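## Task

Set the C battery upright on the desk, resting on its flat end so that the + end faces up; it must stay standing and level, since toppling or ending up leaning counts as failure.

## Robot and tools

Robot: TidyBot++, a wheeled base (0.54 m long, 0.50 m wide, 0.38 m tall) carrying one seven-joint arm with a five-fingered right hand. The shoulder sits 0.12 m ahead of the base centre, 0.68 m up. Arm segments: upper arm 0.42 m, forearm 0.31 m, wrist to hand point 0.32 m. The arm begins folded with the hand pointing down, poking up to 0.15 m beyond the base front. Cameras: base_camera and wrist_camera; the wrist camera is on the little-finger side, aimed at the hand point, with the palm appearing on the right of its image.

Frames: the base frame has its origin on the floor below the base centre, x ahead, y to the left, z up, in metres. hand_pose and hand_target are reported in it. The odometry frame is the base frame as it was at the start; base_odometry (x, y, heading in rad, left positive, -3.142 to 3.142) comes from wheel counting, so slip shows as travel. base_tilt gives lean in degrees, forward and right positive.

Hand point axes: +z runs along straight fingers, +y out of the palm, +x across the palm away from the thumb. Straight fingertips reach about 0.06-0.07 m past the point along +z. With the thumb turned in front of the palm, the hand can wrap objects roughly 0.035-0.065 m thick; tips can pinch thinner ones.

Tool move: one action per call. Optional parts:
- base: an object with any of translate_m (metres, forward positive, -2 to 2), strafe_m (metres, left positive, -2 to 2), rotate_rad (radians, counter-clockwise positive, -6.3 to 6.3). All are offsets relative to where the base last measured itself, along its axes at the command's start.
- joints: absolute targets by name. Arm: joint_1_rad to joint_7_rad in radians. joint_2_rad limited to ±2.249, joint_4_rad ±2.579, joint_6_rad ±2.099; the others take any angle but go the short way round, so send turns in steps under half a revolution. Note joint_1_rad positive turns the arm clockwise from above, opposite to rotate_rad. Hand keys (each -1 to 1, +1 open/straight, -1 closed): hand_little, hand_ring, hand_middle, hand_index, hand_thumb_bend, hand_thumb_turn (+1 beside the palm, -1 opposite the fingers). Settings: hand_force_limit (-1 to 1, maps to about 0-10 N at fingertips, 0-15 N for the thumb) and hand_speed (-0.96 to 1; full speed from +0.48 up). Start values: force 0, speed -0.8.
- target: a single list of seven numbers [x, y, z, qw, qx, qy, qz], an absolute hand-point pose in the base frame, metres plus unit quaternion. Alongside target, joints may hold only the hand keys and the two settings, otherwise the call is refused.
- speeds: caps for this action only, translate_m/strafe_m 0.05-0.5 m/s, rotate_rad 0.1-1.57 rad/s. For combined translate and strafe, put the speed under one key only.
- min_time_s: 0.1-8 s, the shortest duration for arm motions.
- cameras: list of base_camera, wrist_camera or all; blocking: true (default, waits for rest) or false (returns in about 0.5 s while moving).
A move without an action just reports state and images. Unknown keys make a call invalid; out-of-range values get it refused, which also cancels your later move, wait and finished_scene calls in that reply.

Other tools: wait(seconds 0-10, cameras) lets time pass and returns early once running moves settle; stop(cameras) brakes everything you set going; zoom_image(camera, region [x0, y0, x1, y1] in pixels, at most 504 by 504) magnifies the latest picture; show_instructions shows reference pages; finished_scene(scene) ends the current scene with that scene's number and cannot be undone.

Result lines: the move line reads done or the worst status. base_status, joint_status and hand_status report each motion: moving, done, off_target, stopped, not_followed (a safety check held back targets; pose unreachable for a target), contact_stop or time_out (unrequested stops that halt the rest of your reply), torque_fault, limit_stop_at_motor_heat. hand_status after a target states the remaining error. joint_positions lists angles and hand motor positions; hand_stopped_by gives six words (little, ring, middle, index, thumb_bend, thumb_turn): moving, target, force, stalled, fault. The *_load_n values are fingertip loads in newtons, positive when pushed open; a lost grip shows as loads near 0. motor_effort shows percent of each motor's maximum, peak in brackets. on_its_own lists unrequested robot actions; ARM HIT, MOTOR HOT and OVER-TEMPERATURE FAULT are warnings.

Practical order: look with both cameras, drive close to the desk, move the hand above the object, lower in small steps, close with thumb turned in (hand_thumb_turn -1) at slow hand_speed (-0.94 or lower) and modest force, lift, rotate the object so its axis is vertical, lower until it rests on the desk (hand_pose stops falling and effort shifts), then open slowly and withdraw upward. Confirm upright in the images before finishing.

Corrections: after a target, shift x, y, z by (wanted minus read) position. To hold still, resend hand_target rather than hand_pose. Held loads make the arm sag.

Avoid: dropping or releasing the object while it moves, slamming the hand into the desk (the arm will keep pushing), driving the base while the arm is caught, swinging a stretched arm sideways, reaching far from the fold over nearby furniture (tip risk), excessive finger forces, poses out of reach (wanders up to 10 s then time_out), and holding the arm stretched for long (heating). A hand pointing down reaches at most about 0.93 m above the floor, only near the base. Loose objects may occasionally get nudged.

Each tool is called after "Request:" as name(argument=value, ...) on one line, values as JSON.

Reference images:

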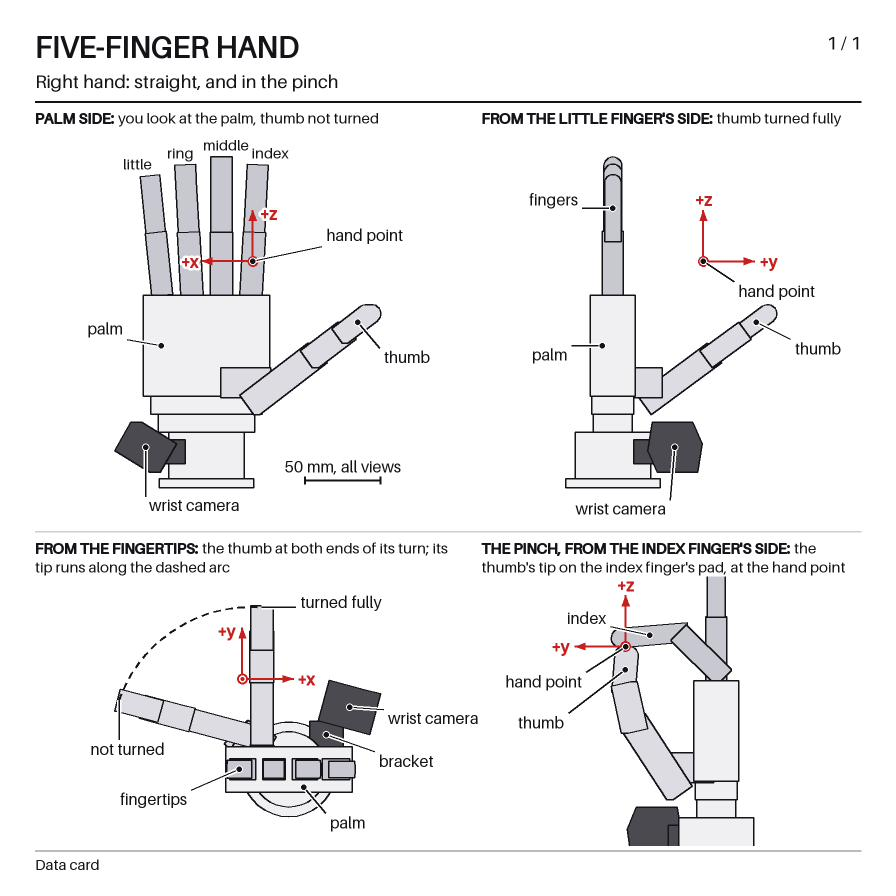

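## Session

Request:
move(joints={"joint_1_rad":0,"joint_2_rad":-1.2,"joint_3_rad":3.142,"joint_4_rad":-2.03,"joint_5_rad":0,"joint_6_rad":-0.35,"joint_7_rad":-1.832}, cameras=["all"])

Scene clock: 3.47 s.
move: done
base_odometry: x=+0.000 y=+0.000 heading=+0.000
base_tilt: forward=-0.2 right=+0.5
base_status: not commanded
joint_positions: joint_1_rad=-0.020 joint_2_rad=-1.188 joint_3_rad=+3.124 joint_4_rad=-2.048 joint_5_rad=+0.010 joint_6_rad=-0.394 joint_7_rad=+4.375 hand_little=+1.000 hand_ring=+1.000 hand_middle=+1.000 hand_index=+1.000 hand_thumb_turn=+1.000 hand_thumb_bend=+1.000 hand_force_limit=+0.000 hand_speed=-0.800
joint_status: all done
hand_stopped_by: target,target,target,target,target,target
little_load_n: 0.0
ring_load_n: 0.0
middle_load_n: 0.0
index_load_n: 0.0
thumb_bend_load_n: 0.0
thumb_turn_load_n: 0.0
motor_effort: joint_1_rad=+0(1) joint_2_rad=+16(18) joint_3_rad=+2(3) joint_4_rad=+13(17) joint_5_rad=+0(2) joint_6_rad=+7(8) joint_7_rad=+0(2)
hand_pose: x=+0.2890 y=-0.0358 z=+1.0986 quat_wxyz=(+0.137, -0.581, +0.084, -0.798) (m; base frame)
hand_target: x=+0.2739 y=-0.0490 z=+1.1272 quat_wxyz=(+0.108, -0.552, +0.073, -0.824) (m; base frame)
hand_status: not commanded
pictures: base_camera, wrist_camera
Images, in order (width x height): base_camera 644x364, wrist_camera 504x504.

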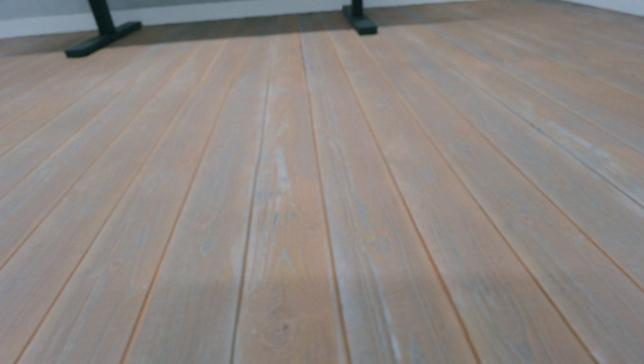

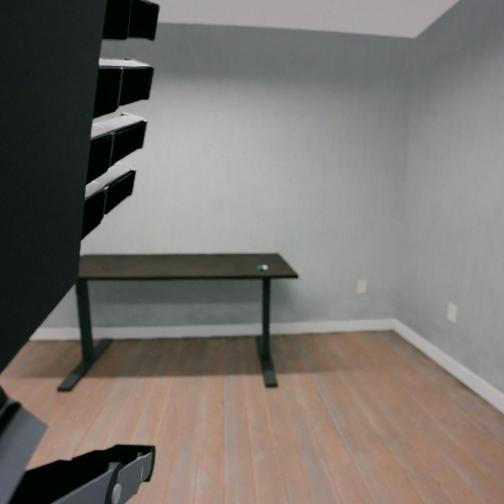

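Request:
move(base={"rotate_rad":-0.044,"translate_m":0.9,"strafe_m":-0.02}, joints={"joint_6_rad":-0.75}, cameras=["all"])

Request:
zoom_image(camera="wrist_camera", region=[210, 180, 310, 260])

Scene clock: 32.47 s.
move: done
base_odometry: x=+0.900 y=-0.020 heading=-0.045
base_tilt: forward=-0.2 right=+0.5
base_status: done
joint_positions: joint_1_rad=-0.015 joint_2_rad=-1.192 joint_3_rad=+3.127 joint_4_rad=-2.038 joint_5_rad=+0.010 joint_6_rad=-0.728 joint_7_rad=+4.377 hand_little=+1.000 hand_ring=+1.000 hand_middle=+1.000 hand_index=+1.000 hand_thumb_turn=+1.000 hand_thumb_bend=+1.000 hand_force_limit=+0.000 hand_speed=-0.800
joint_status: all done
hand_stopped_by: target,target,target,target,target,target
little_load_n: 0.0
ring_load_n: 0.0
middle_load_n: 0.0
index_load_n: 0.0
thumb_bend_load_n: 0.0
thumb_turn_load_n: 0.0
motor_effort: joint_1_rad=+0(1) joint_2_rad=+16(18) joint_3_rad=+2(3) joint_4_rad=+13(16) joint_5_rad=+0(2) joint_6_rad=+7(8) joint_7_rad=+0(1)
hand_pose: x=+0.2859 y=-0.0400 z=+0.9968 quat_wxyz=(+0.115, -0.700, +0.106, -0.697) (m; base frame)
hand_target: x=+0.2805 y=-0.0490 z=+0.9981 quat_wxyz=(+0.092, -0.704, +0.093, -0.698) (m; base frame)
hand_status: not commanded
pictures: base_camera, wrist_camera
Images, in order (width x height): base_camera 644x364, wrist_camera 504x504.

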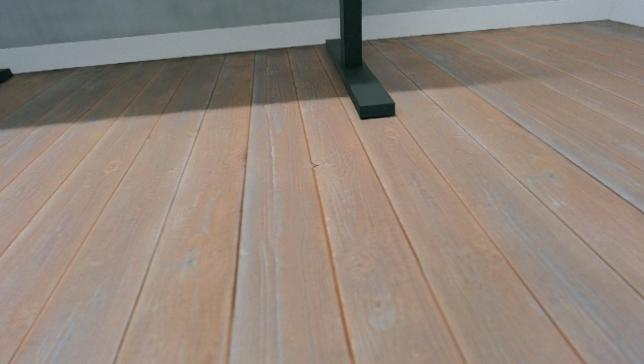

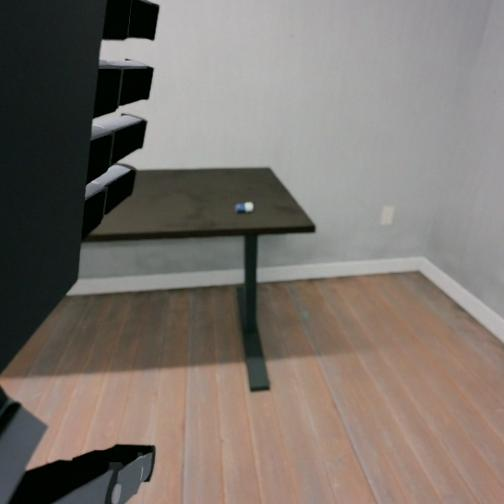

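Scaled by 5.040 from the camera's 504x504 image, which has a finer 720x720 frame.

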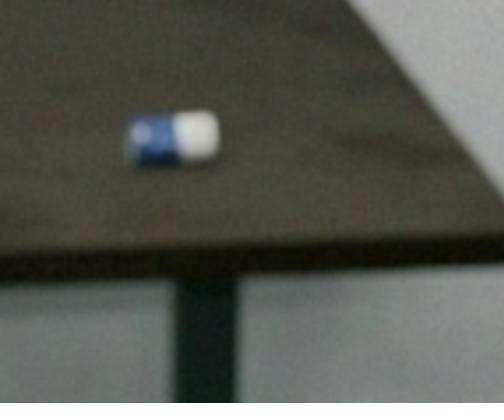

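Request:
move(base={"rotate_rad":-0.646,"translate_m":0.559,"strafe_m":0.415}, joints={"joint_1_rad":0.563,"joint_2_rad":0.388,"joint_3_rad":3.13,"joint_4_rad":-1.44,"joint_5_rad":-1.245,"joint_6_rad":-1.414,"joint_7_rad":-1.30,"hand_speed":0.2,"hand_index":0.5,"hand_middle":0.5}, min_time_s=3, cameras=["wrist_camera"])

Scene clock: 85.37 s.
move: done
base_odometry: x=+1.478 y=+0.369 heading=-0.692
base_tilt: forward=-0.1 right=+0.5
base_status: done
joint_positions: joint_1_rad=+0.546 joint_2_rad=+0.369 joint_3_rad=+3.128 joint_4_rad=-1.464 joint_5_rad=-1.173 joint_6_rad=-1.374 joint_7_rad=+4.909 hand_little=+1.000 hand_ring=+1.000 hand_middle=+0.500 hand_index=+0.500 hand_thumb_turn=+1.000 hand_thumb_bend=+1.000 hand_force_limit=+0.000 hand_speed=+0.200
joint_status: all done
hand_stopped_by: target,target,target,target,target,target
little_load_n: 0.0
ring_load_n: 0.0
middle_load_n: 0.0
index_load_n: -0.5
thumb_bend_load_n: 0.0
thumb_turn_load_n: 0.0
motor_effort: joint_1_rad=+0(2) joint_2_rad=-24(26) joint_3_rad=-1(4) joint_4_rad=+12(16) joint_5_rad=-8(9) joint_6_rad=-2(8) joint_7_rad=+0(2)
hand_pose: x=+0.6447 y=+0.0031 z=+0.8052 quat_wxyz=(+0.515, -0.798, +0.264, -0.167) (m; base frame)
hand_target: x=+0.6562 y=+0.0010 z=+0.8238 quat_wxyz=(+0.541, -0.785, +0.232, -0.191) (m; base frame)
hand_status: not commanded
pictures: wrist_camera
Images, in order (width x height): wrist_camera 504x504.

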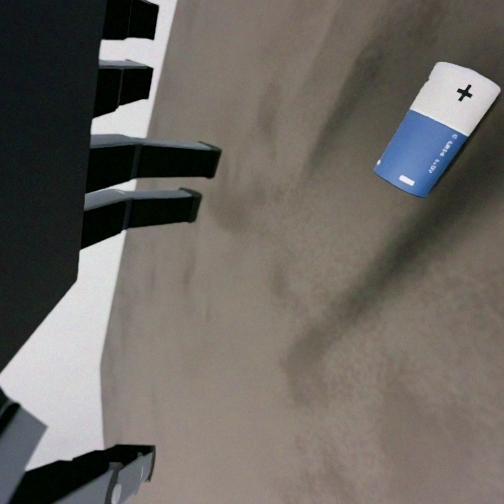

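Request:
move(base={"translate_m":0.0893,"strafe_m":0.0218,"rotate_rad":-0.05}, joints={"joint_1_rad":0.572,"joint_2_rad":0.43,"joint_3_rad":3.13,"joint_4_rad":-1.575,"joint_5_rad":-1.267,"joint_6_rad":-1.285,"joint_7_rad":-1.185,"hand_thumb_turn":-1,"hand_thumb_bend":0.65}, min_time_s=2, cameras=["wrist_camera"])

Scene clock: 138.33 s.
move: done
base_odometry: x=+1.560 y=+0.329 heading=-0.743
base_tilt: forward=-0.1 right=+0.5
base_status: done
joint_positions: joint_1_rad=+0.561 joint_2_rad=+0.399 joint_3_rad=+3.131 joint_4_rad=-1.554 joint_5_rad=-1.204 joint_6_rad=-1.327 joint_7_rad=+5.023 hand_little=+1.000 hand_ring=+1.000 hand_middle=+0.500 hand_index=+0.500 hand_thumb_turn=-1.000 hand_thumb_bend=+0.650 hand_force_limit=+0.000 hand_speed=+0.200
joint_status: all done
hand_stopped_by: target,target,target,target,target,target
little_load_n: 0.0
ring_load_n: 0.0
middle_load_n: 0.0
index_load_n: 0.0
thumb_bend_load_n: -0.5
thumb_turn_load_n: 0.5
motor_effort: joint_1_rad=+0(3) joint_2_rad=-24(26) joint_3_rad=-1(3) joint_4_rad=+12(14) joint_5_rad=-6(9) joint_6_rad=-1(3) joint_7_rad=+1(1)
hand_pose: x=+0.6463 y=-0.0061 z=+0.7661 quat_wxyz=(+0.515, -0.794, +0.272, -0.174) (m; base frame)
hand_target: x=+0.6658 y=-0.0166 z=+0.7553 quat_wxyz=(+0.522, -0.781, +0.278, -0.200) (m; base frame)
hand_status: not commanded
pictures: wrist_camera
Images, in order (width x height): wrist_camera 504x504.

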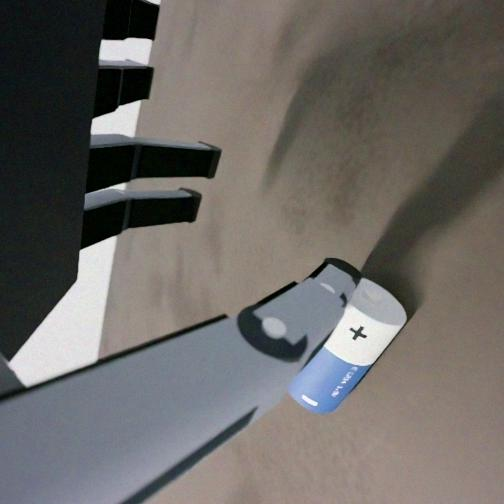

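Request:
move(base={"translate_m":-0.025,"strafe_m":-0.003}, cameras=["wrist_camera"])

Scene clock: 173.83 s.
move: done
base_odometry: x=+1.540 y=+0.344 heading=-0.743
base_tilt: forward=-0.1 right=+0.5
base_status: done
joint_positions: joint_1_rad=+0.568 joint_2_rad=+0.403 joint_3_rad=+3.131 joint_4_rad=-1.559 joint_5_rad=-1.213 joint_6_rad=-1.319 joint_7_rad=+5.025 hand_little=+1.000 hand_ring=+1.000 hand_middle=+0.500 hand_index=+0.500 hand_thumb_turn=-1.000 hand_thumb_bend=+0.650 hand_force_limit=+0.000 hand_speed=+0.200
joint_status: not commanded
hand_stopped_by: target,target,target,target,target,target
little_load_n: 0.0
ring_load_n: 0.0
middle_load_n: 0.0
index_load_n: 0.0
thumb_bend_load_n: -1.0
thumb_turn_load_n: 0.0
motor_effort: joint_1_rad=+0(2) joint_2_rad=-23(25) joint_3_rad=-2(2) joint_4_rad=+11(12) joint_5_rad=-6(7) joint_6_rad=-1(3) joint_7_rad=+0(1)
hand_pose: x=+0.6484 y=-0.0098 z=+0.7644 quat_wxyz=(+0.516, -0.790, +0.279, -0.177) (m; base frame)
hand_target: x=+0.6658 y=-0.0166 z=+0.7553 quat_wxyz=(+0.522, -0.781, +0.278, -0.200) (m; base frame)
hand_status: not commanded
pictures: wrist_camera
Images, in order (width x height): wrist_camera 504x504.

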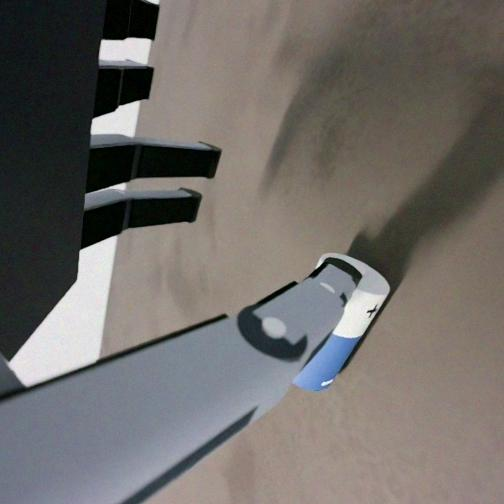

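Request:
move(joints={"joint_1_rad":0.545,"joint_2_rad":0.365,"joint_3_rad":3.13,"joint_4_rad":-1.44,"joint_5_rad":-1.14,"joint_6_rad":-1.414,"joint_7_rad":-1.43}, min_time_s=1, cameras=["wrist_camera"])

Scene clock: 204.93 s.
move: done
base_odometry: x=+1.540 y=+0.344 heading=-0.743
base_tilt: forward=-0.1 right=+0.5
base_status: not commanded
joint_positions: joint_1_rad=+0.563 joint_2_rad=+0.386 joint_3_rad=+3.131 joint_4_rad=-1.461 joint_5_rad=-1.194 joint_6_rad=-1.376 joint_7_rad=+4.924 hand_little=+1.000 hand_ring=+1.000 hand_middle=+0.500 hand_index=+0.500 hand_thumb_turn=-1.000 hand_thumb_bend=+0.650 hand_force_limit=+0.000 hand_speed=+0.200
joint_status: all done
hand_stopped_by: target,target,target,target,target,target
little_load_n: 0.0
ring_load_n: 0.0
middle_load_n: 0.0
index_load_n: 0.0
thumb_bend_load_n: 0.0
thumb_turn_load_n: 0.0
motor_effort: joint_1_rad=+0(1) joint_2_rad=-24(26) joint_3_rad=-1(2) joint_4_rad=+12(14) joint_5_rad=-8(9) joint_6_rad=-2(2) joint_7_rad=+0(2)
hand_pose: x=+0.6504 y=-0.0067 z=+0.8034 quat_wxyz=(+0.521, -0.791, +0.270, -0.173) (m; base frame)
hand_target: x=+0.6323 y=+0.0055 z=+0.8096 quat_wxyz=(+0.512, -0.803, +0.267, -0.145) (m; base frame)
hand_status: not commanded
pictures: wrist_camera
Images, in order (width x height): wrist_camera 504x504.

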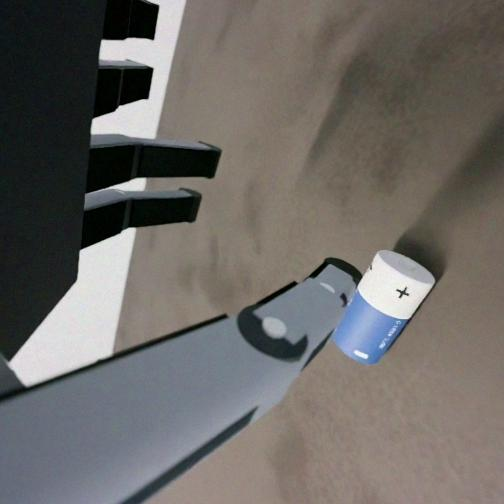

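Request:
move(base={"strafe_m":0.011,"translate_m":-0.001}, joints={"joint_1_rad":0.572,"joint_2_rad":0.45,"joint_3_rad":3.13,"joint_4_rad":-1.615,"joint_5_rad":-1.285,"joint_6_rad":-1.265,"joint_7_rad":-1.12,"hand_thumb_bend":0.8}, min_time_s=2, cameras=["wrist_camera"])

Scene clock: 260.63 s.
move: done
base_odometry: x=+1.547 y=+0.352 heading=-0.743
base_tilt: forward=-0.1 right=+0.5
base_status: done
joint_positions: joint_1_rad=+0.556 joint_2_rad=+0.422 joint_3_rad=+3.131 joint_4_rad=-1.597 joint_5_rad=-1.219 joint_6_rad=-1.304 joint_7_rad=+5.088 hand_little=+1.000 hand_ring=+1.000 hand_middle=+0.500 hand_index=+0.500 hand_thumb_turn=-1.000 hand_thumb_bend=+0.800 hand_force_limit=+0.000 hand_speed=+0.200
joint_status: all done
hand_stopped_by: target,target,target,target,target,target
little_load_n: 0.0
ring_load_n: 0.0
middle_load_n: -0.5
index_load_n: 0.0
thumb_bend_load_n: 0.0
thumb_turn_load_n: 0.0
motor_effort: joint_1_rad=+1(3) joint_2_rad=-24(28) joint_3_rad=+0(2) joint_4_rad=+12(13) joint_5_rad=-7(8) joint_6_rad=-2(3) joint_7_rad=+0(2)
hand_pose: x=+0.6464 y=-0.0035 z=+0.7433 quat_wxyz=(+0.515, -0.795, +0.269, -0.173) (m; base frame)
hand_target: x=+0.6660 y=-0.0170 z=+0.7346 quat_wxyz=(+0.521, -0.782, +0.277, -0.202) (m; base frame)
hand_status: not commanded
pictures: wrist_camera
Images, in order (width x height): wrist_camera 504x504.

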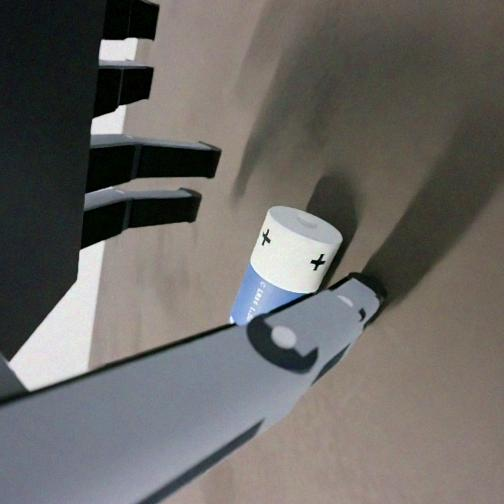

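Request:
move(base={"strafe_m":0.003,"translate_m":-0.0155}, joints={"joint_1_rad":0.573,"joint_2_rad":0.456,"joint_3_rad":3.13,"joint_4_rad":-1.635,"joint_5_rad":-1.29,"joint_6_rad":-1.256,"joint_7_rad":-1.095,"hand_thumb_bend":0.65}, min_time_s=1.5, cameras=["wrist_camera"])

Scene clock: 279.13 s.
move: done
base_odometry: x=+1.538 y=+0.365 heading=-0.743
base_tilt: forward=-0.1 right=+0.5
base_status: done
joint_positions: joint_1_rad=+0.560 joint_2_rad=+0.427 joint_3_rad=+3.131 joint_4_rad=-1.608 joint_5_rad=-1.232 joint_6_rad=-1.300 joint_7_rad=+5.112 hand_little=+1.000 hand_ring=+1.000 hand_middle=+0.500 hand_index=+0.500 hand_thumb_turn=-1.000 hand_thumb_bend=+0.650 hand_force_limit=+0.000 hand_speed=+0.200
joint_status: all done
hand_stopped_by: target,target,target,target,target,target
little_load_n: 0.0
ring_load_n: 0.0
middle_load_n: 0.0
index_load_n: 0.0
thumb_bend_load_n: -0.5
thumb_turn_load_n: 0.0
motor_effort: joint_1_rad=+0(1) joint_2_rad=-22(26) joint_3_rad=-1(2) joint_4_rad=+10(13) joint_5_rad=-5(8) joint_6_rad=-2(4) joint_7_rad=+0(2)
hand_pose: x=+0.6478 y=-0.0045 z=+0.7399 quat_wxyz=(+0.518, -0.793, +0.268, -0.177) (m; base frame)
hand_target: x=+0.6642 y=-0.0171 z=+0.7254 quat_wxyz=(+0.520, -0.782, +0.278, -0.202) (m; base frame)
hand_status: not commanded
pictures: wrist_camera
Images, in order (width x height): wrist_camera 504x504.

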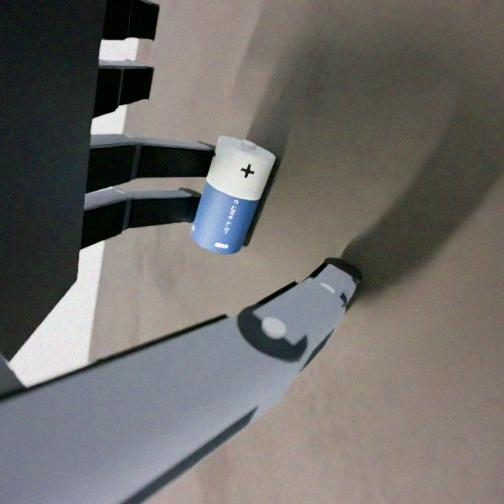

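Request:
move(joints={"joint_1_rad":0.545,"joint_2_rad":0.365,"joint_3_rad":3.13,"joint_4_rad":-1.44,"joint_5_rad":-1.14,"joint_6_rad":-1.414,"joint_7_rad":-1.43,"hand_thumb_bend":1.0}, min_time_s=1)

Request:
move(joints={"joint_1_rad":0.371,"joint_2_rad":0.45,"joint_3_rad":3.13,"joint_4_rad":-1.39,"joint_5_rad":-1.14,"joint_6_rad":-1.18,"joint_7_rad":-1.494}, min_time_s=1, cameras=["wrist_camera"])

Scene clock: 336.10 s.
move: done
base_odometry: x=+1.538 y=+0.365 heading=-0.743
base_tilt: forward=-0.1 right=+0.5
base_status: not commanded
joint_positions: joint_1_rad=+0.559 joint_2_rad=+0.382 joint_3_rad=+3.128 joint_4_rad=-1.460 joint_5_rad=-1.196 joint_6_rad=-1.375 joint_7_rad=+4.926 hand_little=+1.000 hand_ring=+1.000 hand_middle=+0.500 hand_index=+0.500 hand_thumb_turn=-1.000 hand_thumb_bend=+1.000 hand_force_limit=+0.000 hand_speed=+0.200
joint_status: all done
hand_stopped_by: target,target,target,target,target,target
little_load_n: -0.5
ring_load_n: -0.5
middle_load_n: 0.0
index_load_n: 0.0
thumb_bend_load_n: 0.0
thumb_turn_load_n: 0.0
motor_effort: joint_1_rad=+0(3) joint_2_rad=-25(27) joint_3_rad=-1(2) joint_4_rad=+12(13) joint_5_rad=-7(8) joint_6_rad=-1(3) joint_7_rad=+0(2)
hand_pose: x=+0.6509 y=-0.0031 z=+0.8067 quat_wxyz=(+0.522, -0.791, +0.265, -0.175) (m; base frame)
hand_target: x=+0.6323 y=+0.0055 z=+0.8096 quat_wxyz=(+0.512, -0.804, +0.267, -0.145) (m; base frame)
hand_status: not commanded
pictures: none

Scene clock: 337.43 s.
move: done
base_odometry: x=+1.538 y=+0.365 heading=-0.743
base_tilt: forward=-0.1 right=+0.5
base_status: not commanded
joint_positions: joint_1_rad=+0.384 joint_2_rad=+0.426 joint_3_rad=+3.128 joint_4_rad=-1.413 joint_5_rad=-1.196 joint_6_rad=-1.217 joint_7_rad=+4.864 hand_little=+1.000 hand_ring=+1.000 hand_middle=+0.500 hand_index=+0.500 hand_thumb_turn=-1.000 hand_thumb_bend=+1.000 hand_force_limit=+0.000 hand_speed=+0.200
joint_status: all done
hand_stopped_by: target,target,target,target,target,target
little_load_n: -0.5
ring_load_n: 0.0
middle_load_n: 0.0
index_load_n: 0.0
thumb_bend_load_n: 0.0
thumb_turn_load_n: 0.0
motor_effort: joint_1_rad=+1(2) joint_2_rad=-26(28) joint_3_rad=-1(2) joint_4_rad=+13(14) joint_5_rad=-7(9) joint_6_rad=-1(2) joint_7_rad=+1(1)
hand_pose: x=+0.6990 y=+0.0587 z=+0.7926 quat_wxyz=(+0.511, -0.800, +0.262, -0.173) (m; base frame)
hand_target: x=+0.7063 y=+0.0503 z=+0.7740 quat_wxyz=(+0.489, -0.806, +0.292, -0.161) (m; base frame)
hand_status: not commanded
pictures: wrist_camera
Images, in order (width x height): wrist_camera 504x504.

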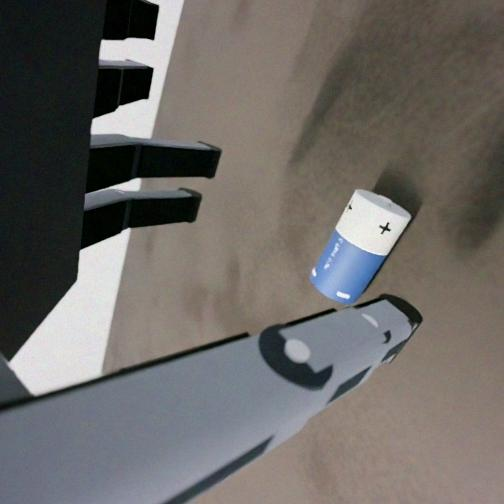

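Request:
move(base={"translate_m":0.007,"strafe_m":0.0165}, joints={"joint_1_rad":0.38,"joint_2_rad":0.494,"joint_3_rad":3.13,"joint_4_rad":-1.548,"joint_5_rad":-1.315,"joint_6_rad":-1.136,"joint_7_rad":-1.2,"hand_thumb_bend":0.8}, min_time_s=2, cameras=["wrist_camera"])

Scene clock: 373.43 s.
move: done
base_odometry: x=+1.554 y=+0.373 heading=-0.743
base_tilt: forward=-0.1 right=+0.5
base_status: done
joint_positions: joint_1_rad=+0.374 joint_2_rad=+0.444 joint_3_rad=+3.128 joint_4_rad=-1.506 joint_5_rad=-1.288 joint_6_rad=-1.189 joint_7_rad=+5.004 hand_little=+1.000 hand_ring=+1.000 hand_middle=+0.500 hand_index=+0.500 hand_thumb_turn=-1.000 hand_thumb_bend=+0.799 hand_force_limit=+0.000 hand_speed=+0.200
joint_status: all done
hand_stopped_by: target,target,target,target,target,target
little_load_n: 0.0
ring_load_n: 0.0
middle_load_n: 0.0
index_load_n: 0.0
thumb_bend_load_n: -3.0
thumb_turn_load_n: 0.0
motor_effort: joint_1_rad=+0(4) joint_2_rad=-20(28) joint_3_rad=+1(3) joint_4_rad=+9(14) joint_5_rad=-3(8) joint_6_rad=+0(3) joint_7_rad=+0(2)
hand_pose: x=+0.7010 y=+0.0722 z=+0.7692 quat_wxyz=(+0.530, -0.790, +0.251, -0.180) (m; base frame)
hand_target: x=+0.7119 y=+0.0589 z=+0.7282 quat_wxyz=(+0.520, -0.790, +0.267, -0.186) (m; base frame)
hand_status: not commanded
pictures: wrist_camera
Images, in order (width x height): wrist_camera 504x504.

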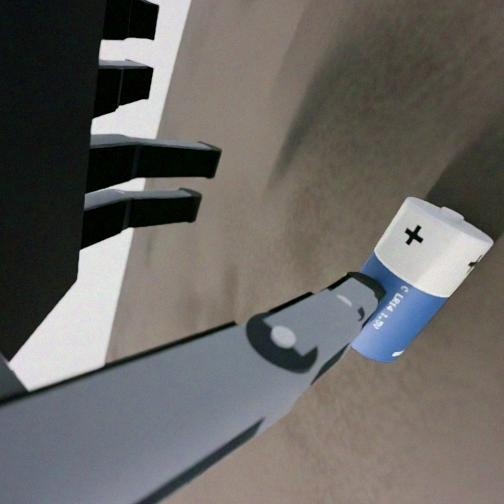

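Request:
move(joints={"joint_1_rad":0.38,"joint_2_rad":0.40,"joint_3_rad":3.13,"joint_4_rad":-1.39,"joint_5_rad":-1.14,"joint_6_rad":-1.27,"joint_7_rad":-1.494}, min_time_s=2.5, cameras=["wrist_camera"])

Scene clock: 405.50 s.
move: done
base_odometry: x=+1.554 y=+0.373 heading=-0.743
base_tilt: forward=-0.1 right=+0.5
base_status: not commanded
joint_positions: joint_1_rad=+0.374 joint_2_rad=+0.425 joint_3_rad=+3.128 joint_4_rad=-1.413 joint_5_rad=-1.201 joint_6_rad=-1.231 joint_7_rad=+4.864 hand_little=+1.000 hand_ring=+1.000 hand_middle=+0.500 hand_index=+0.500 hand_thumb_turn=-1.000 hand_thumb_bend=+0.800 hand_force_limit=+0.000 hand_speed=+0.200
joint_status: all done
hand_stopped_by: target,target,target,target,target,target
little_load_n: 0.0
ring_load_n: 0.0
middle_load_n: 0.0
index_load_n: 0.0
thumb_bend_load_n: 0.0
thumb_turn_load_n: 0.0
motor_effort: joint_1_rad=+1(2) joint_2_rad=-26(28) joint_3_rad=-1(2) joint_4_rad=+13(14) joint_5_rad=-7(8) joint_6_rad=-1(3) joint_7_rad=+0(2)
hand_pose: x=+0.6954 y=+0.0677 z=+0.7950 quat_wxyz=(+0.516, -0.801, +0.254, -0.166) (m; base frame)
hand_target: x=+0.6781 y=+0.0636 z=+0.8034 quat_wxyz=(+0.503, -0.811, +0.260, -0.149) (m; base frame)
hand_status: not commanded
pictures: wrist_camera
Images, in order (width x height): wrist_camera 504x504.

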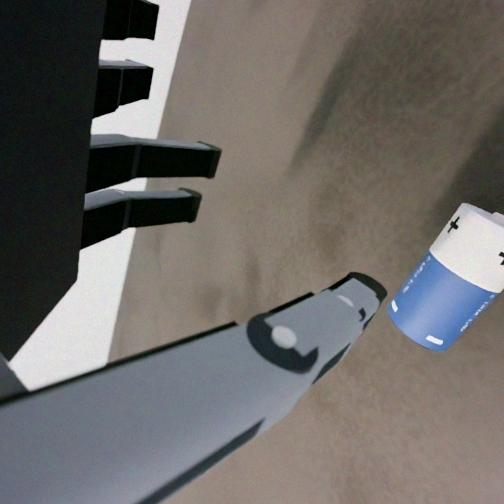

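Request:
move(base={"translate_m":-0.004,"strafe_m":-0.0335}, joints={"joint_1_rad":0.38,"joint_2_rad":0.47,"joint_3_rad":3.13,"joint_4_rad":-1.484,"joint_5_rad":-1.28,"joint_6_rad":-1.166,"joint_7_rad":-1.29,"hand_thumb_bend":1.0}, min_time_s=2, cameras=["wrist_camera"])

Scene clock: 447.60 s.
move: done
base_odometry: x=+1.529 y=+0.351 heading=-0.743
base_tilt: forward=-0.1 right=+0.5
base_status: done
joint_positions: joint_1_rad=+0.385 joint_2_rad=+0.442 joint_3_rad=+3.131 joint_4_rad=-1.465 joint_5_rad=-1.213 joint_6_rad=-1.203 joint_7_rad=+4.920 hand_little=+1.000 hand_ring=+1.000 hand_middle=+0.500 hand_index=+0.500 hand_thumb_turn=-1.000 hand_thumb_bend=+1.000 hand_force_limit=+0.000 hand_speed=+0.200
joint_status: all done
hand_stopped_by: target,target,target,target,target,target
little_load_n: 0.0
ring_load_n: 0.0
middle_load_n: 0.0
index_load_n: 0.0
thumb_bend_load_n: 0.0
thumb_turn_load_n: 0.0
motor_effort: joint_1_rad=+1(3) joint_2_rad=-26(28) joint_3_rad=-1(3) joint_4_rad=+12(14) joint_5_rad=-7(9) joint_6_rad=-1(2) joint_7_rad=+0(2)
hand_pose: x=+0.6951 y=+0.0581 z=+0.7680 quat_wxyz=(+0.511, -0.801, +0.265, -0.166) (m; base frame)
hand_target: x=+0.7133 y=+0.0595 z=+0.7592 quat_wxyz=(+0.522, -0.790, +0.265, -0.185) (m; base frame)
hand_status: not commanded
pictures: wrist_camera
Images, in order (width x height): wrist_camera 504x504.

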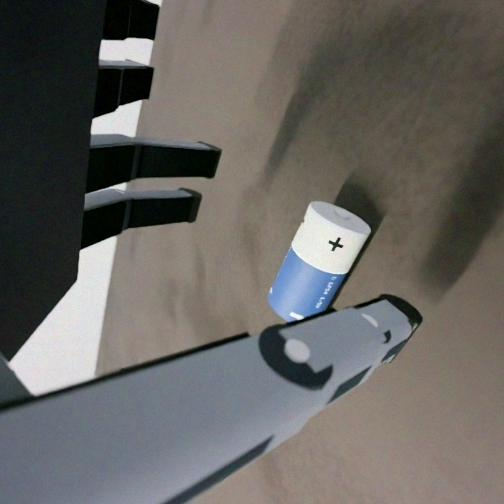

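Request:
move(base={"translate_m":-0.003,"strafe_m":0.0175}, speeds={"translate_m":0.05}, cameras=[])

Request:
move(joints={"joint_1_rad":0.38,"joint_2_rad":0.492,"joint_3_rad":3.13,"joint_4_rad":-1.54,"joint_5_rad":-1.31,"joint_6_rad":-1.139,"joint_7_rad":-1.213,"hand_thumb_bend":0.85}, min_time_s=2.5, cameras=["wrist_camera"])

Scene clock: 472.77 s.
move: done
base_odometry: x=+1.538 y=+0.366 heading=-0.743
base_tilt: forward=-0.1 right=+0.5
base_status: done
joint_positions: joint_1_rad=+0.385 joint_2_rad=+0.444 joint_3_rad=+3.131 joint_4_rad=-1.466 joint_5_rad=-1.213 joint_6_rad=-1.202 joint_7_rad=+4.920 hand_little=+1.000 hand_ring=+1.000 hand_middle=+0.500 hand_index=+0.500 hand_thumb_turn=-1.000 hand_thumb_bend=+1.000 hand_force_limit=+0.000 hand_speed=+0.200
joint_status: not commanded
hand_stopped_by: target,target,target,target,target,target
little_load_n: 0.0
ring_load_n: 0.0
middle_load_n: 0.0
index_load_n: 0.0
thumb_bend_load_n: 0.0
thumb_turn_load_n: 0.0
motor_effort: joint_1_rad=+0(3) joint_2_rad=-27(30) joint_3_rad=-1(4) joint_4_rad=+13(13) joint_5_rad=-6(8) joint_6_rad=-1(2) joint_7_rad=+0(1)
hand_pose: x=+0.6955 y=+0.0580 z=+0.7668 quat_wxyz=(+0.511, -0.801, +0.266, -0.166) (m; base frame)
hand_target: x=+0.7133 y=+0.0595 z=+0.7592 quat_wxyz=(+0.522, -0.790, +0.265, -0.185) (m; base frame)
hand_status: not commanded
pictures: none
No camera images: "cameras" was empty.

Scene clock: 475.57 s.
move: done
base_odometry: x=+1.538 y=+0.366 heading=-0.743
base_tilt: forward=-0.1 right=+0.5
base_status: not commanded
joint_positions: joint_1_rad=+0.385 joint_2_rad=+0.461 joint_3_rad=+3.131 joint_4_rad=-1.520 joint_5_rad=-1.242 joint_6_rad=-1.178 joint_7_rad=+4.996 hand_little=+1.000 hand_ring=+1.000 hand_middle=+0.500 hand_index=+0.500 hand_thumb_turn=-1.000 hand_thumb_bend=+0.850 hand_force_limit=+0.000 hand_speed=+0.200
joint_status: all done
hand_stopped_by: target,target,target,target,target,target
little_load_n: 0.0
ring_load_n: 0.0
middle_load_n: 0.0
index_load_n: 0.0
thumb_bend_load_n: 0.0
thumb_turn_load_n: 0.0
motor_effort: joint_1_rad=+0(1) joint_2_rad=-27(28) joint_3_rad=-1(3) joint_4_rad=+12(14) joint_5_rad=-7(9) joint_6_rad=-2(3) joint_7_rad=+0(2)
hand_pose: x=+0.6944 y=+0.0586 z=+0.7431 quat_wxyz=(+0.511, -0.801, +0.264, -0.167) (m; base frame)
hand_target: x=+0.7122 y=+0.0589 z=+0.7314 quat_wxyz=(+0.520, -0.790, +0.268, -0.185) (m; base frame)
hand_status: not commanded
pictures: wrist_camera
Images, in order (width x height): wrist_camera 504x504.

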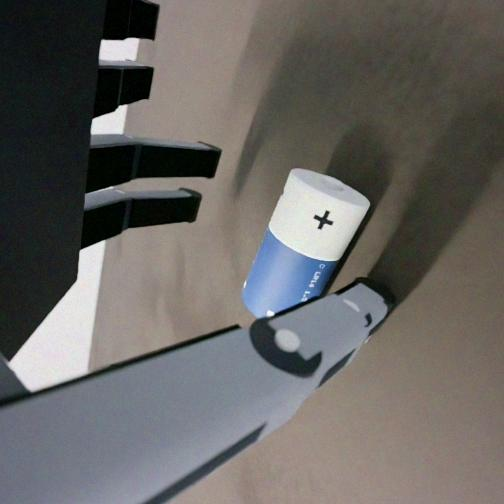

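Request:
move(base={"translate_m":-0.005,"strafe_m":-0.0065}, speeds={"translate_m":0.05}, joints={"joint_2_rad":0.503,"joint_4_rad":-1.552}, cameras=[])

Request:
move(joints={"hand_speed":-0.9,"hand_force_limit":-0.6,"hand_index":0.15,"hand_middle":0.15,"hand_thumb_bend":0.55}, cameras=["wrist_camera"])

Scene clock: 484.77 s.
move: done
base_odometry: x=+1.530 y=+0.365 heading=-0.743
base_tilt: forward=-0.1 right=+0.5
base_status: done
joint_positions: joint_1_rad=+0.384 joint_2_rad=+0.463 joint_3_rad=+3.131 joint_4_rad=-1.527 joint_5_rad=-1.257 joint_6_rad=-1.177 joint_7_rad=+4.996 hand_little=+1.000 hand_ring=+1.000 hand_middle=+0.500 hand_index=+0.500 hand_thumb_turn=-1.000 hand_thumb_bend=+0.850 hand_force_limit=+0.000 hand_speed=+0.200
joint_status: all done
hand_stopped_by: target,target,target,target,target,target
little_load_n: 0.0
ring_load_n: 0.0
middle_load_n: 0.0
index_load_n: 0.0
thumb_bend_load_n: 0.0
thumb_turn_load_n: -0.5
motor_effort: joint_1_rad=+0(3) joint_2_rad=-24(26) joint_3_rad=-1(2) joint_4_rad=+11(12) joint_5_rad=-5(6) joint_6_rad=-2(2) joint_7_rad=+1(1)
hand_pose: x=+0.6950 y=+0.0614 z=+0.7435 quat_wxyz=(+0.516, -0.796, +0.269, -0.165) (m; base frame)
hand_target: x=+0.7090 y=+0.0601 z=+0.7216 quat_wxyz=(+0.520, -0.790, +0.274, -0.175) (m; base frame)
hand_status: not commanded
pictures: none
No camera images: "cameras" was empty.

Scene clock: 487.33 s.
move: done
base_odometry: x=+1.530 y=+0.365 heading=-0.743
base_tilt: forward=-0.1 right=+0.5
base_status: not commanded
joint_positions: joint_1_rad=+0.384 joint_2_rad=+0.472 joint_3_rad=+3.131 joint_4_rad=-1.532 joint_5_rad=-1.257 joint_6_rad=-1.177 joint_7_rad=+4.997 hand_little=+1.000 hand_ring=+1.000 hand_middle=+0.150 hand_index=+0.150 hand_thumb_turn=-1.000 hand_thumb_bend=+0.550 hand_force_limit=-0.600 hand_speed=-0.900
joint_status: all done
hand_stopped_by: target,target,target,target,target,target
little_load_n: 0.0
ring_load_n: 0.0
middle_load_n: 0.0
index_load_n: 0.0
thumb_bend_load_n: 0.0
thumb_turn_load_n: 0.0
motor_effort: joint_1_rad=+1(1) joint_2_rad=-27(27) joint_3_rad=-1(2) joint_4_rad=+12(13) joint_5_rad=-6(8) joint_6_rad=-2(3) joint_7_rad=+0(1)
hand_pose: x=+0.6938 y=+0.0619 z=+0.7371 quat_wxyz=(+0.517, -0.796, +0.273, -0.159) (m; base frame)
hand_target: x=+0.7090 y=+0.0601 z=+0.7216 quat_wxyz=(+0.520, -0.790, +0.274, -0.175) (m; base frame)
hand_status: not commanded
pictures: wrist_camera
Images, in order (width x height): wrist_camera 504x504.

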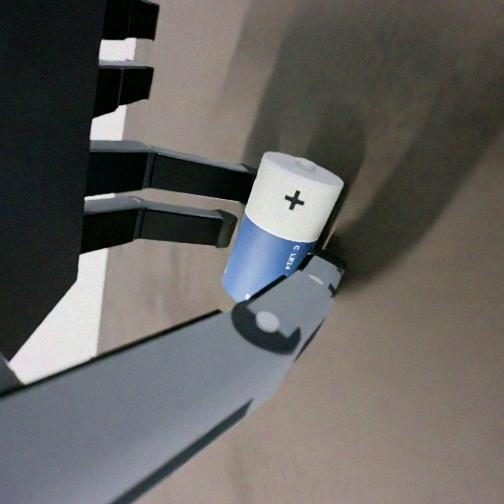

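Request:
move(joints={"hand_index":-0.4,"hand_middle":-0.4,"hand_thumb_bend":0.48}, cameras=["wrist_camera"])

Scene clock: 496.43 s.
move: off_target
base_odometry: x=+1.530 y=+0.365 heading=-0.743
base_tilt: forward=-0.1 right=+0.5
base_status: not commanded
joint_positions: joint_1_rad=+0.384 joint_2_rad=+0.472 joint_3_rad=+3.131 joint_4_rad=-1.533 joint_5_rad=-1.257 joint_6_rad=-1.177 joint_7_rad=+4.997 hand_little=+1.000 hand_ring=+1.000 hand_middle=-0.062 hand_index=-0.081 hand_thumb_turn=-1.000 hand_thumb_bend=+0.482 hand_force_limit=-0.600 hand_speed=-0.900
joint_status: hand_middle off_target (ended at -0.062, target -0.400); hand_index off_target (ended at -0.081, target -0.400); the others done
hand_stopped_by: target,target,force,force,target,target
little_load_n: 0.0
ring_load_n: 0.0
middle_load_n: 2.5
index_load_n: 3.5
thumb_bend_load_n: 5.5
thumb_turn_load_n: -1.5
motor_effort: joint_1_rad=+0(1) joint_2_rad=-26(27) joint_3_rad=-1(2) joint_4_rad=+12(13) joint_5_rad=-5(7) joint_6_rad=-2(2) joint_7_rad=+0(1)
hand_pose: x=+0.6938 y=+0.0619 z=+0.7370 quat_wxyz=(+0.517, -0.796, +0.273, -0.159) (m; base frame)
hand_target: x=+0.7090 y=+0.0601 z=+0.7216 quat_wxyz=(+0.520, -0.790, +0.274, -0.175) (m; base frame)
hand_status: not commanded
pictures: wrist_camera
Images, in order (width x height): wrist_camera 504x504.

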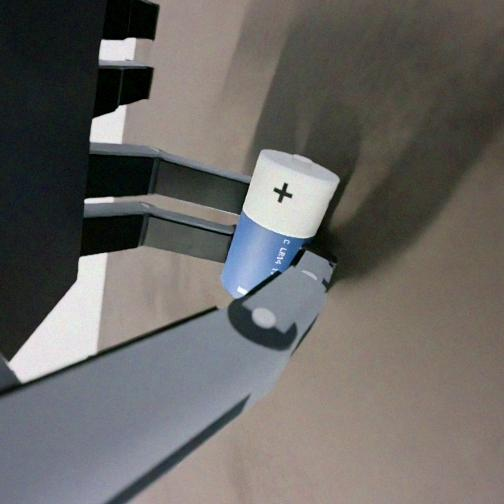

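Request:
move(joints={"hand_index":0.1,"hand_middle":0.1,"hand_thumb_bend":0.56}, cameras=[])

Request:
move(base={"translate_m":-0.0072,"strafe_m":0.0054}, speeds={"translate_m":0.05}, cameras=["wrist_camera"])

Scene clock: 521.20 s.
move: done
base_odometry: x=+1.530 y=+0.365 heading=-0.743
base_tilt: forward=-0.1 right=+0.5
base_status: not commanded
joint_positions: joint_1_rad=+0.384 joint_2_rad=+0.473 joint_3_rad=+3.131 joint_4_rad=-1.533 joint_5_rad=-1.261 joint_6_rad=-1.176 joint_7_rad=+4.997 hand_little=+1.000 hand_ring=+1.000 hand_middle=+0.100 hand_index=+0.100 hand_thumb_turn=-1.000 hand_thumb_bend=+0.559 hand_force_limit=-0.600 hand_speed=-0.900
joint_status: all done
hand_stopped_by: target,target,target,target,target,target
little_load_n: 0.0
ring_load_n: 0.0
middle_load_n: 0.0
index_load_n: 0.0
thumb_bend_load_n: -1.5
thumb_turn_load_n: 0.0
motor_effort: joint_1_rad=+1(1) joint_2_rad=-25(28) joint_3_rad=+0(2) joint_4_rad=+11(13) joint_5_rad=-5(7) joint_6_rad=-2(2) joint_7_rad=+1(1)
hand_pose: x=+0.6945 y=+0.0622 z=+0.7371 quat_wxyz=(+0.518, -0.795, +0.274, -0.159) (m; base frame)
hand_target: x=+0.7090 y=+0.0601 z=+0.7216 quat_wxyz=(+0.520, -0.790, +0.274, -0.175) (m; base frame)
hand_status: not commanded
pictures: none
No camera images: "cameras" was empty.

Scene clock: 521.87 s.
move: done
base_odometry: x=+1.529 y=+0.374 heading=-0.743
base_tilt: forward=-0.1 right=+0.5
base_status: done
joint_positions: joint_1_rad=+0.384 joint_2_rad=+0.473 joint_3_rad=+3.131 joint_4_rad=-1.533 joint_5_rad=-1.262 joint_6_rad=-1.172 joint_7_rad=+4.999 hand_little=+1.000 hand_ring=+1.000 hand_middle=+0.100 hand_index=+0.100 hand_thumb_turn=-1.000 hand_thumb_bend=+0.558 hand_force_limit=-0.600 hand_speed=-0.900
joint_status: not commanded
hand_stopped_by: target,target,target,target,target,target
little_load_n: 0.0
ring_load_n: 0.0
middle_load_n: 0.0
index_load_n: 0.0
thumb_bend_load_n: -1.5
thumb_turn_load_n: 0.5
motor_effort: joint_1_rad=+1(2) joint_2_rad=-24(26) joint_3_rad=+0(2) joint_4_rad=+11(12) joint_5_rad=-4(6) joint_6_rad=-1(3) joint_7_rad=+1(1)
hand_pose: x=+0.6958 y=+0.0613 z=+0.7368 quat_wxyz=(+0.517, -0.795, +0.275, -0.161) (m; base frame)
hand_target: x=+0.7090 y=+0.0601 z=+0.7216 quat_wxyz=(+0.520, -0.790, +0.274, -0.175) (m; base frame)
hand_status: not commanded
pictures: wrist_camera
Images, in order (width x height): wrist_camera 504x504.

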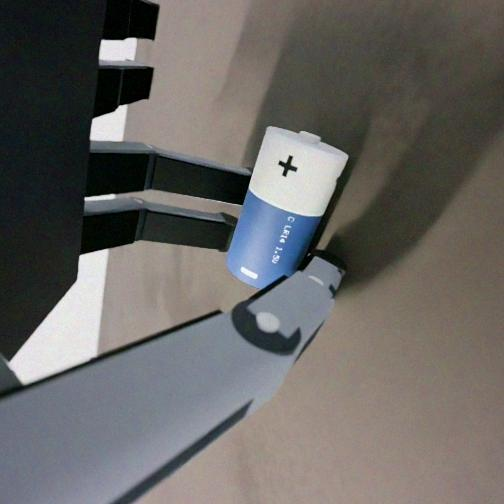

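Request:
move(base={"translate_m":0.0105,"strafe_m":-0.0079}, speeds={"translate_m":0.05}, cameras=["wrist_camera"])

Scene clock: 538.33 s.
move: done
base_odometry: x=+1.531 y=+0.361 heading=-0.743
base_tilt: forward=-0.1 right=+0.5
base_status: done
joint_positions: joint_1_rad=+0.384 joint_2_rad=+0.474 joint_3_rad=+3.131 joint_4_rad=-1.534 joint_5_rad=-1.263 joint_6_rad=-1.171 joint_7_rad=+4.999 hand_little=+1.000 hand_ring=+1.000 hand_middle=+0.100 hand_index=+0.100 hand_thumb_turn=-1.000 hand_thumb_bend=+0.558 hand_force_limit=-0.600 hand_speed=-0.900
joint_status: not commanded
hand_stopped_by: target,target,target,target,target,target
little_load_n: 0.0
ring_load_n: 0.0
middle_load_n: 0.0
index_load_n: 0.0
thumb_bend_load_n: -1.5
thumb_turn_load_n: 0.0
motor_effort: joint_1_rad=+0(4) joint_2_rad=-24(26) joint_3_rad=-1(1) joint_4_rad=+11(12) joint_5_rad=-5(6) joint_6_rad=-1(2) joint_7_rad=+0(1)
hand_pose: x=+0.6960 y=+0.0617 z=+0.7368 quat_wxyz=(+0.517, -0.794, +0.275, -0.161) (m; base frame)
hand_target: x=+0.7090 y=+0.0601 z=+0.7216 quat_wxyz=(+0.520, -0.790, +0.274, -0.175) (m; base frame)
hand_status: not commanded
pictures: wrist_camera
Images, in order (width x height): wrist_camera 504x504.

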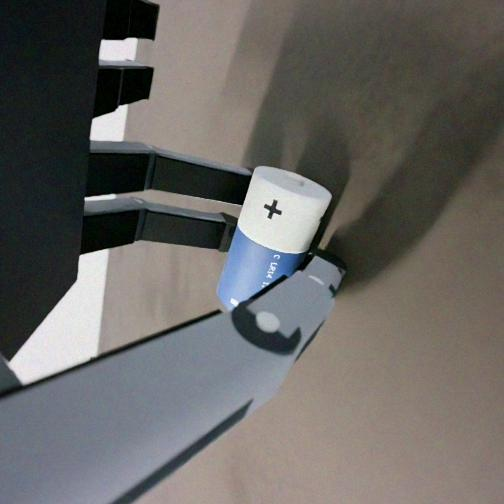

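Request:
move(joints={"hand_index":-0.4,"hand_middle":-0.4,"hand_thumb_bend":0.48}, cameras=[])

Request:
move(joints={"hand_force_limit":0.0,"hand_index":-0.5,"hand_middle":-0.5,"hand_thumb_bend":0.1}, cameras=["wrist_camera"])

Scene clock: 557.93 s.
move: off_target
base_odometry: x=+1.531 y=+0.361 heading=-0.743
base_tilt: forward=-0.1 right=+0.5
base_status: not commanded
joint_positions: joint_1_rad=+0.384 joint_2_rad=+0.476 joint_3_rad=+3.131 joint_4_rad=-1.535 joint_5_rad=-1.263 joint_6_rad=-1.171 joint_7_rad=+4.999 hand_little=+1.000 hand_ring=+1.000 hand_middle=-0.075 hand_index=-0.085 hand_thumb_turn=-1.000 hand_thumb_bend=+0.482 hand_force_limit=-0.600 hand_speed=-0.900
joint_status: hand_middle off_target (ended at -0.075, target -0.400); hand_index off_target (ended at -0.085, target -0.400); the others done
hand_stopped_by: target,target,force,force,force,target
little_load_n: 0.0
ring_load_n: 0.0
middle_load_n: 3.0
index_load_n: 2.5
thumb_bend_load_n: 4.5
thumb_turn_load_n: -0.5
motor_effort: joint_1_rad=+1(1) joint_2_rad=-26(27) joint_3_rad=+0(3) joint_4_rad=+12(13) joint_5_rad=-5(7) joint_6_rad=-1(2) joint_7_rad=+0(1)
hand_pose: x=+0.6957 y=+0.0618 z=+0.7353 quat_wxyz=(+0.517, -0.794, +0.276, -0.160) (m; base frame)
hand_target: x=+0.7090 y=+0.0601 z=+0.7216 quat_wxyz=(+0.520, -0.790, +0.274, -0.175) (m; base frame)
hand_status: not commanded
pictures: none
No camera images: "cameras" was empty.

Scene clock: 559.70 s.
move: off_target
base_odometry: x=+1.531 y=+0.361 heading=-0.743
base_tilt: forward=-0.1 right=+0.5
base_status: not commanded
joint_positions: joint_1_rad=+0.384 joint_2_rad=+0.476 joint_3_rad=+3.131 joint_4_rad=-1.535 joint_5_rad=-1.264 joint_6_rad=-1.171 joint_7_rad=+4.999 hand_little=+1.000 hand_ring=+1.000 hand_middle=-0.082 hand_index=-0.101 hand_thumb_turn=-1.000 hand_thumb_bend=+0.479 hand_force_limit=+0.000 hand_speed=-0.900
joint_status: hand_middle off_target (ended at -0.082, target -0.500); hand_index off_target (ended at -0.101, target -0.500); hand_thumb_bend off_target (ended at +0.479, target +0.100); the others done
hand_stopped_by: target,target,force,force,force,target
little_load_n: 0.0
ring_load_n: 0.0
middle_load_n: 4.5
index_load_n: 7.0
thumb_bend_load_n: 8.0
thumb_turn_load_n: -1.0
motor_effort: joint_1_rad=+1(1) joint_2_rad=-25(26) joint_3_rad=+0(1) joint_4_rad=+11(12) joint_5_rad=-6(6) joint_6_rad=-1(1) joint_7_rad=+1(1)
hand_pose: x=+0.6958 y=+0.0619 z=+0.7354 quat_wxyz=(+0.518, -0.794, +0.276, -0.160) (m; base frame)
hand_target: x=+0.7090 y=+0.0601 z=+0.7216 quat_wxyz=(+0.520, -0.790, +0.274, -0.175) (m; base frame)
hand_status: not commanded
pictures: wrist_camera
Images, in order (width x height): wrist_camera 504x504.

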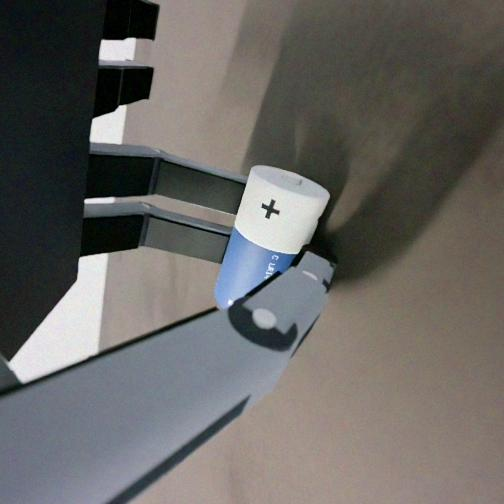

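Request:
move(joints={"joint_1_rad":0.38,"joint_2_rad":0.42,"joint_3_rad":3.13,"joint_4_rad":-1.39,"joint_5_rad":-1.14,"joint_6_rad":-1.25,"joint_7_rad":-1.45}, min_time_s=1.5, cameras=["wrist_camera"])

Request:
move(base={"translate_m":-0.2865,"strafe_m":-0.282,"rotate_rad":0.778}, speeds={"translate_m":0.2,"rotate_rad":0.4}, joints={"joint_1_rad":0.1,"joint_2_rad":0.0,"joint_3_rad":3.142,"joint_4_rad":-1.8,"joint_5_rad":-0.6,"joint_6_rad":-0.2,"joint_7_rad":-1.4}, min_time_s=3)

Request:
move(joints={"joint_1_rad":-0.2,"joint_2_rad":0.421,"joint_3_rad":3.142,"joint_4_rad":-2.123,"joint_5_rad":-0.158,"joint_6_rad":0.988,"joint_7_rad":-1.51}, min_time_s=3, cameras=["all"])

Scene clock: 592.80 s.
move: done
base_odometry: x=+1.531 y=+0.361 heading=-0.743
base_tilt: forward=-0.1 right=+0.5
base_status: not commanded
joint_positions: joint_1_rad=+0.384 joint_2_rad=+0.447 joint_3_rad=+3.131 joint_4_rad=-1.415 joint_5_rad=-1.197 joint_6_rad=-1.211 joint_7_rad=+4.907 hand_little=+1.000 hand_ring=+1.000 hand_middle=-0.082 hand_index=-0.101 hand_thumb_turn=-1.000 hand_thumb_bend=+0.480 hand_force_limit=+0.000 hand_speed=-0.900
joint_status: all done
hand_stopped_by: target,target,force,force,force,target
little_load_n: 0.0
ring_load_n: 0.0
middle_load_n: 4.0
index_load_n: 6.0
thumb_bend_load_n: 9.5
thumb_turn_load_n: -1.5
motor_effort: joint_1_rad=+0(2) joint_2_rad=-28(29) joint_3_rad=-1(2) joint_4_rad=+13(14) joint_5_rad=-7(8) joint_6_rad=-1(3) joint_7_rad=+0(2)
hand_pose: x=+0.7044 y=+0.0536 z=+0.7796 quat_wxyz=(+0.506, -0.805, +0.253, -0.177) (m; base frame)
hand_target: x=+0.6874 y=+0.0572 z=+0.7913 quat_wxyz=(+0.497, -0.815, +0.252, -0.159) (m; base frame)
hand_status: not commanded
pictures: wrist_camera
Images, in order (width x height): wrist_camera 504x504.

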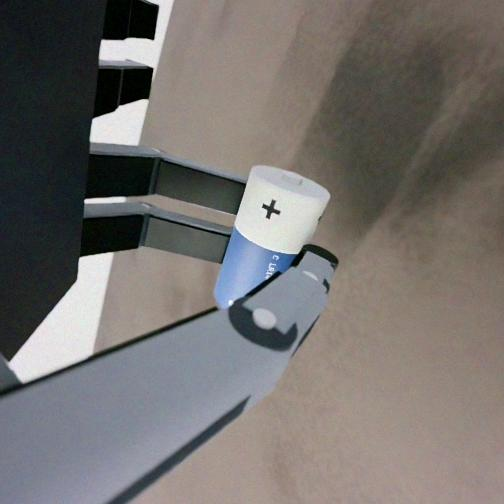

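Scene clock: 596.43 s.
move: done
base_odometry: x=+1.129 y=+0.347 heading=+0.036
base_tilt: forward=-0.2 right=+0.5
base_status: done
joint_positions: joint_1_rad=+0.118 joint_2_rad=+0.023 joint_3_rad=+3.132 joint_4_rad=-1.786 joint_5_rad=-0.658 joint_6_rad=-0.247 joint_7_rad=+4.907 hand_little=+1.000 hand_ring=+1.000 hand_middle=-0.082 hand_index=-0.101 hand_thumb_turn=-1.000 hand_thumb_bend=+0.480 hand_force_limit=+0.000 hand_speed=-0.900
joint_status: all done
hand_stopped_by: target,target,force,force,force,target
little_load_n: 0.0
ring_load_n: -0.5
middle_load_n: 4.0
index_load_n: 6.0
thumb_bend_load_n: 9.0
thumb_turn_load_n: -1.0
motor_effort: joint_1_rad=+0(3) joint_2_rad=-18(30) joint_3_rad=+0(3) joint_4_rad=+16(18) joint_5_rad=-2(8) joint_6_rad=+6(6) joint_7_rad=+0(2)
hand_pose: x=+0.7033 y=-0.0546 z=+0.8427 quat_wxyz=(+0.153, -0.819, +0.193, -0.518) (m; base frame)
hand_target: x=+0.7013 y=-0.0634 z=+0.8578 quat_wxyz=(+0.134, -0.811, +0.184, -0.539) (m; base frame)
hand_status: not commanded
pictures: none

Scene clock: 600.10 s.
move: done
base_odometry: x=+1.129 y=+0.347 heading=+0.036
base_tilt: forward=-0.1 right=+0.5
base_status: not commanded
joint_positions: joint_1_rad=-0.185 joint_2_rad=+0.401 joint_3_rad=+3.132 joint_4_rad=-2.109 joint_5_rad=-0.219 joint_6_rad=+0.938 joint_7_rad=+4.846 hand_little=+1.000 hand_ring=+1.000 hand_middle=-0.082 hand_index=-0.101 hand_thumb_turn=-1.000 hand_thumb_bend=+0.480 hand_force_limit=+0.000 hand_speed=-0.900
joint_status: all done
hand_stopped_by: target,target,force,force,force,target
little_load_n: 0.0
ring_load_n: 0.0
middle_load_n: 4.0
index_load_n: 6.0
thumb_bend_load_n: 9.0
thumb_turn_load_n: -1.0
motor_effort: joint_1_rad=+0(1) joint_2_rad=-25(26) joint_3_rad=+1(2) joint_4_rad=+12(17) joint_5_rad=+1(3) joint_6_rad=+8(8) joint_7_rad=+0(2)
hand_pose: x=+0.7849 y=+0.0134 z=+0.7808 quat_wxyz=(+0.006, -0.712, -0.007, -0.703) (m; base frame)
hand_target: x=+0.7863 y=+0.0332 z=+0.7764 quat_wxyz=(+0.034, -0.704, -0.014, -0.709) (m; base frame)
hand_status: not commanded
pictures: base_camera, wrist_camera
Images, in order (width x height): base_camera 644x364, wrist_camera 504x504.

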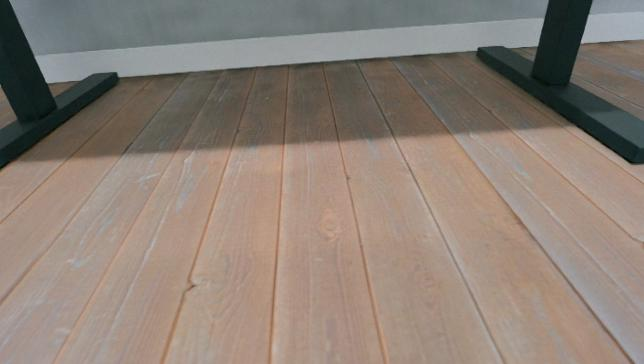

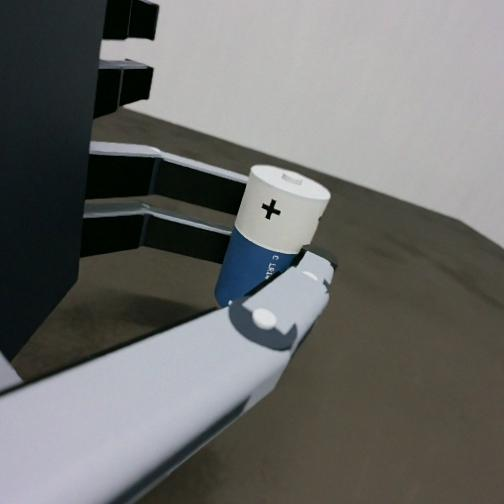

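Request:
zoom_image(camera="wrist_camera", region=[200, 150, 350, 320])

Scaled by 2.965 from the camera's 504x504 image, which has a finer 720x720 frame.

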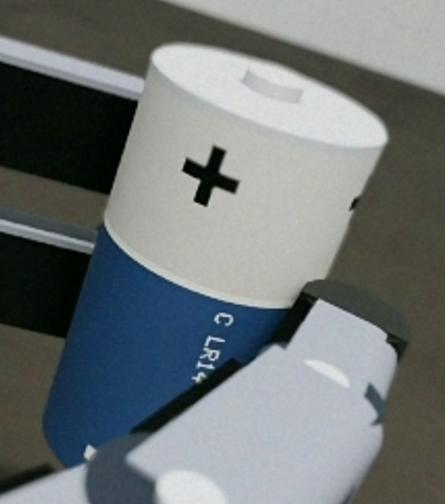

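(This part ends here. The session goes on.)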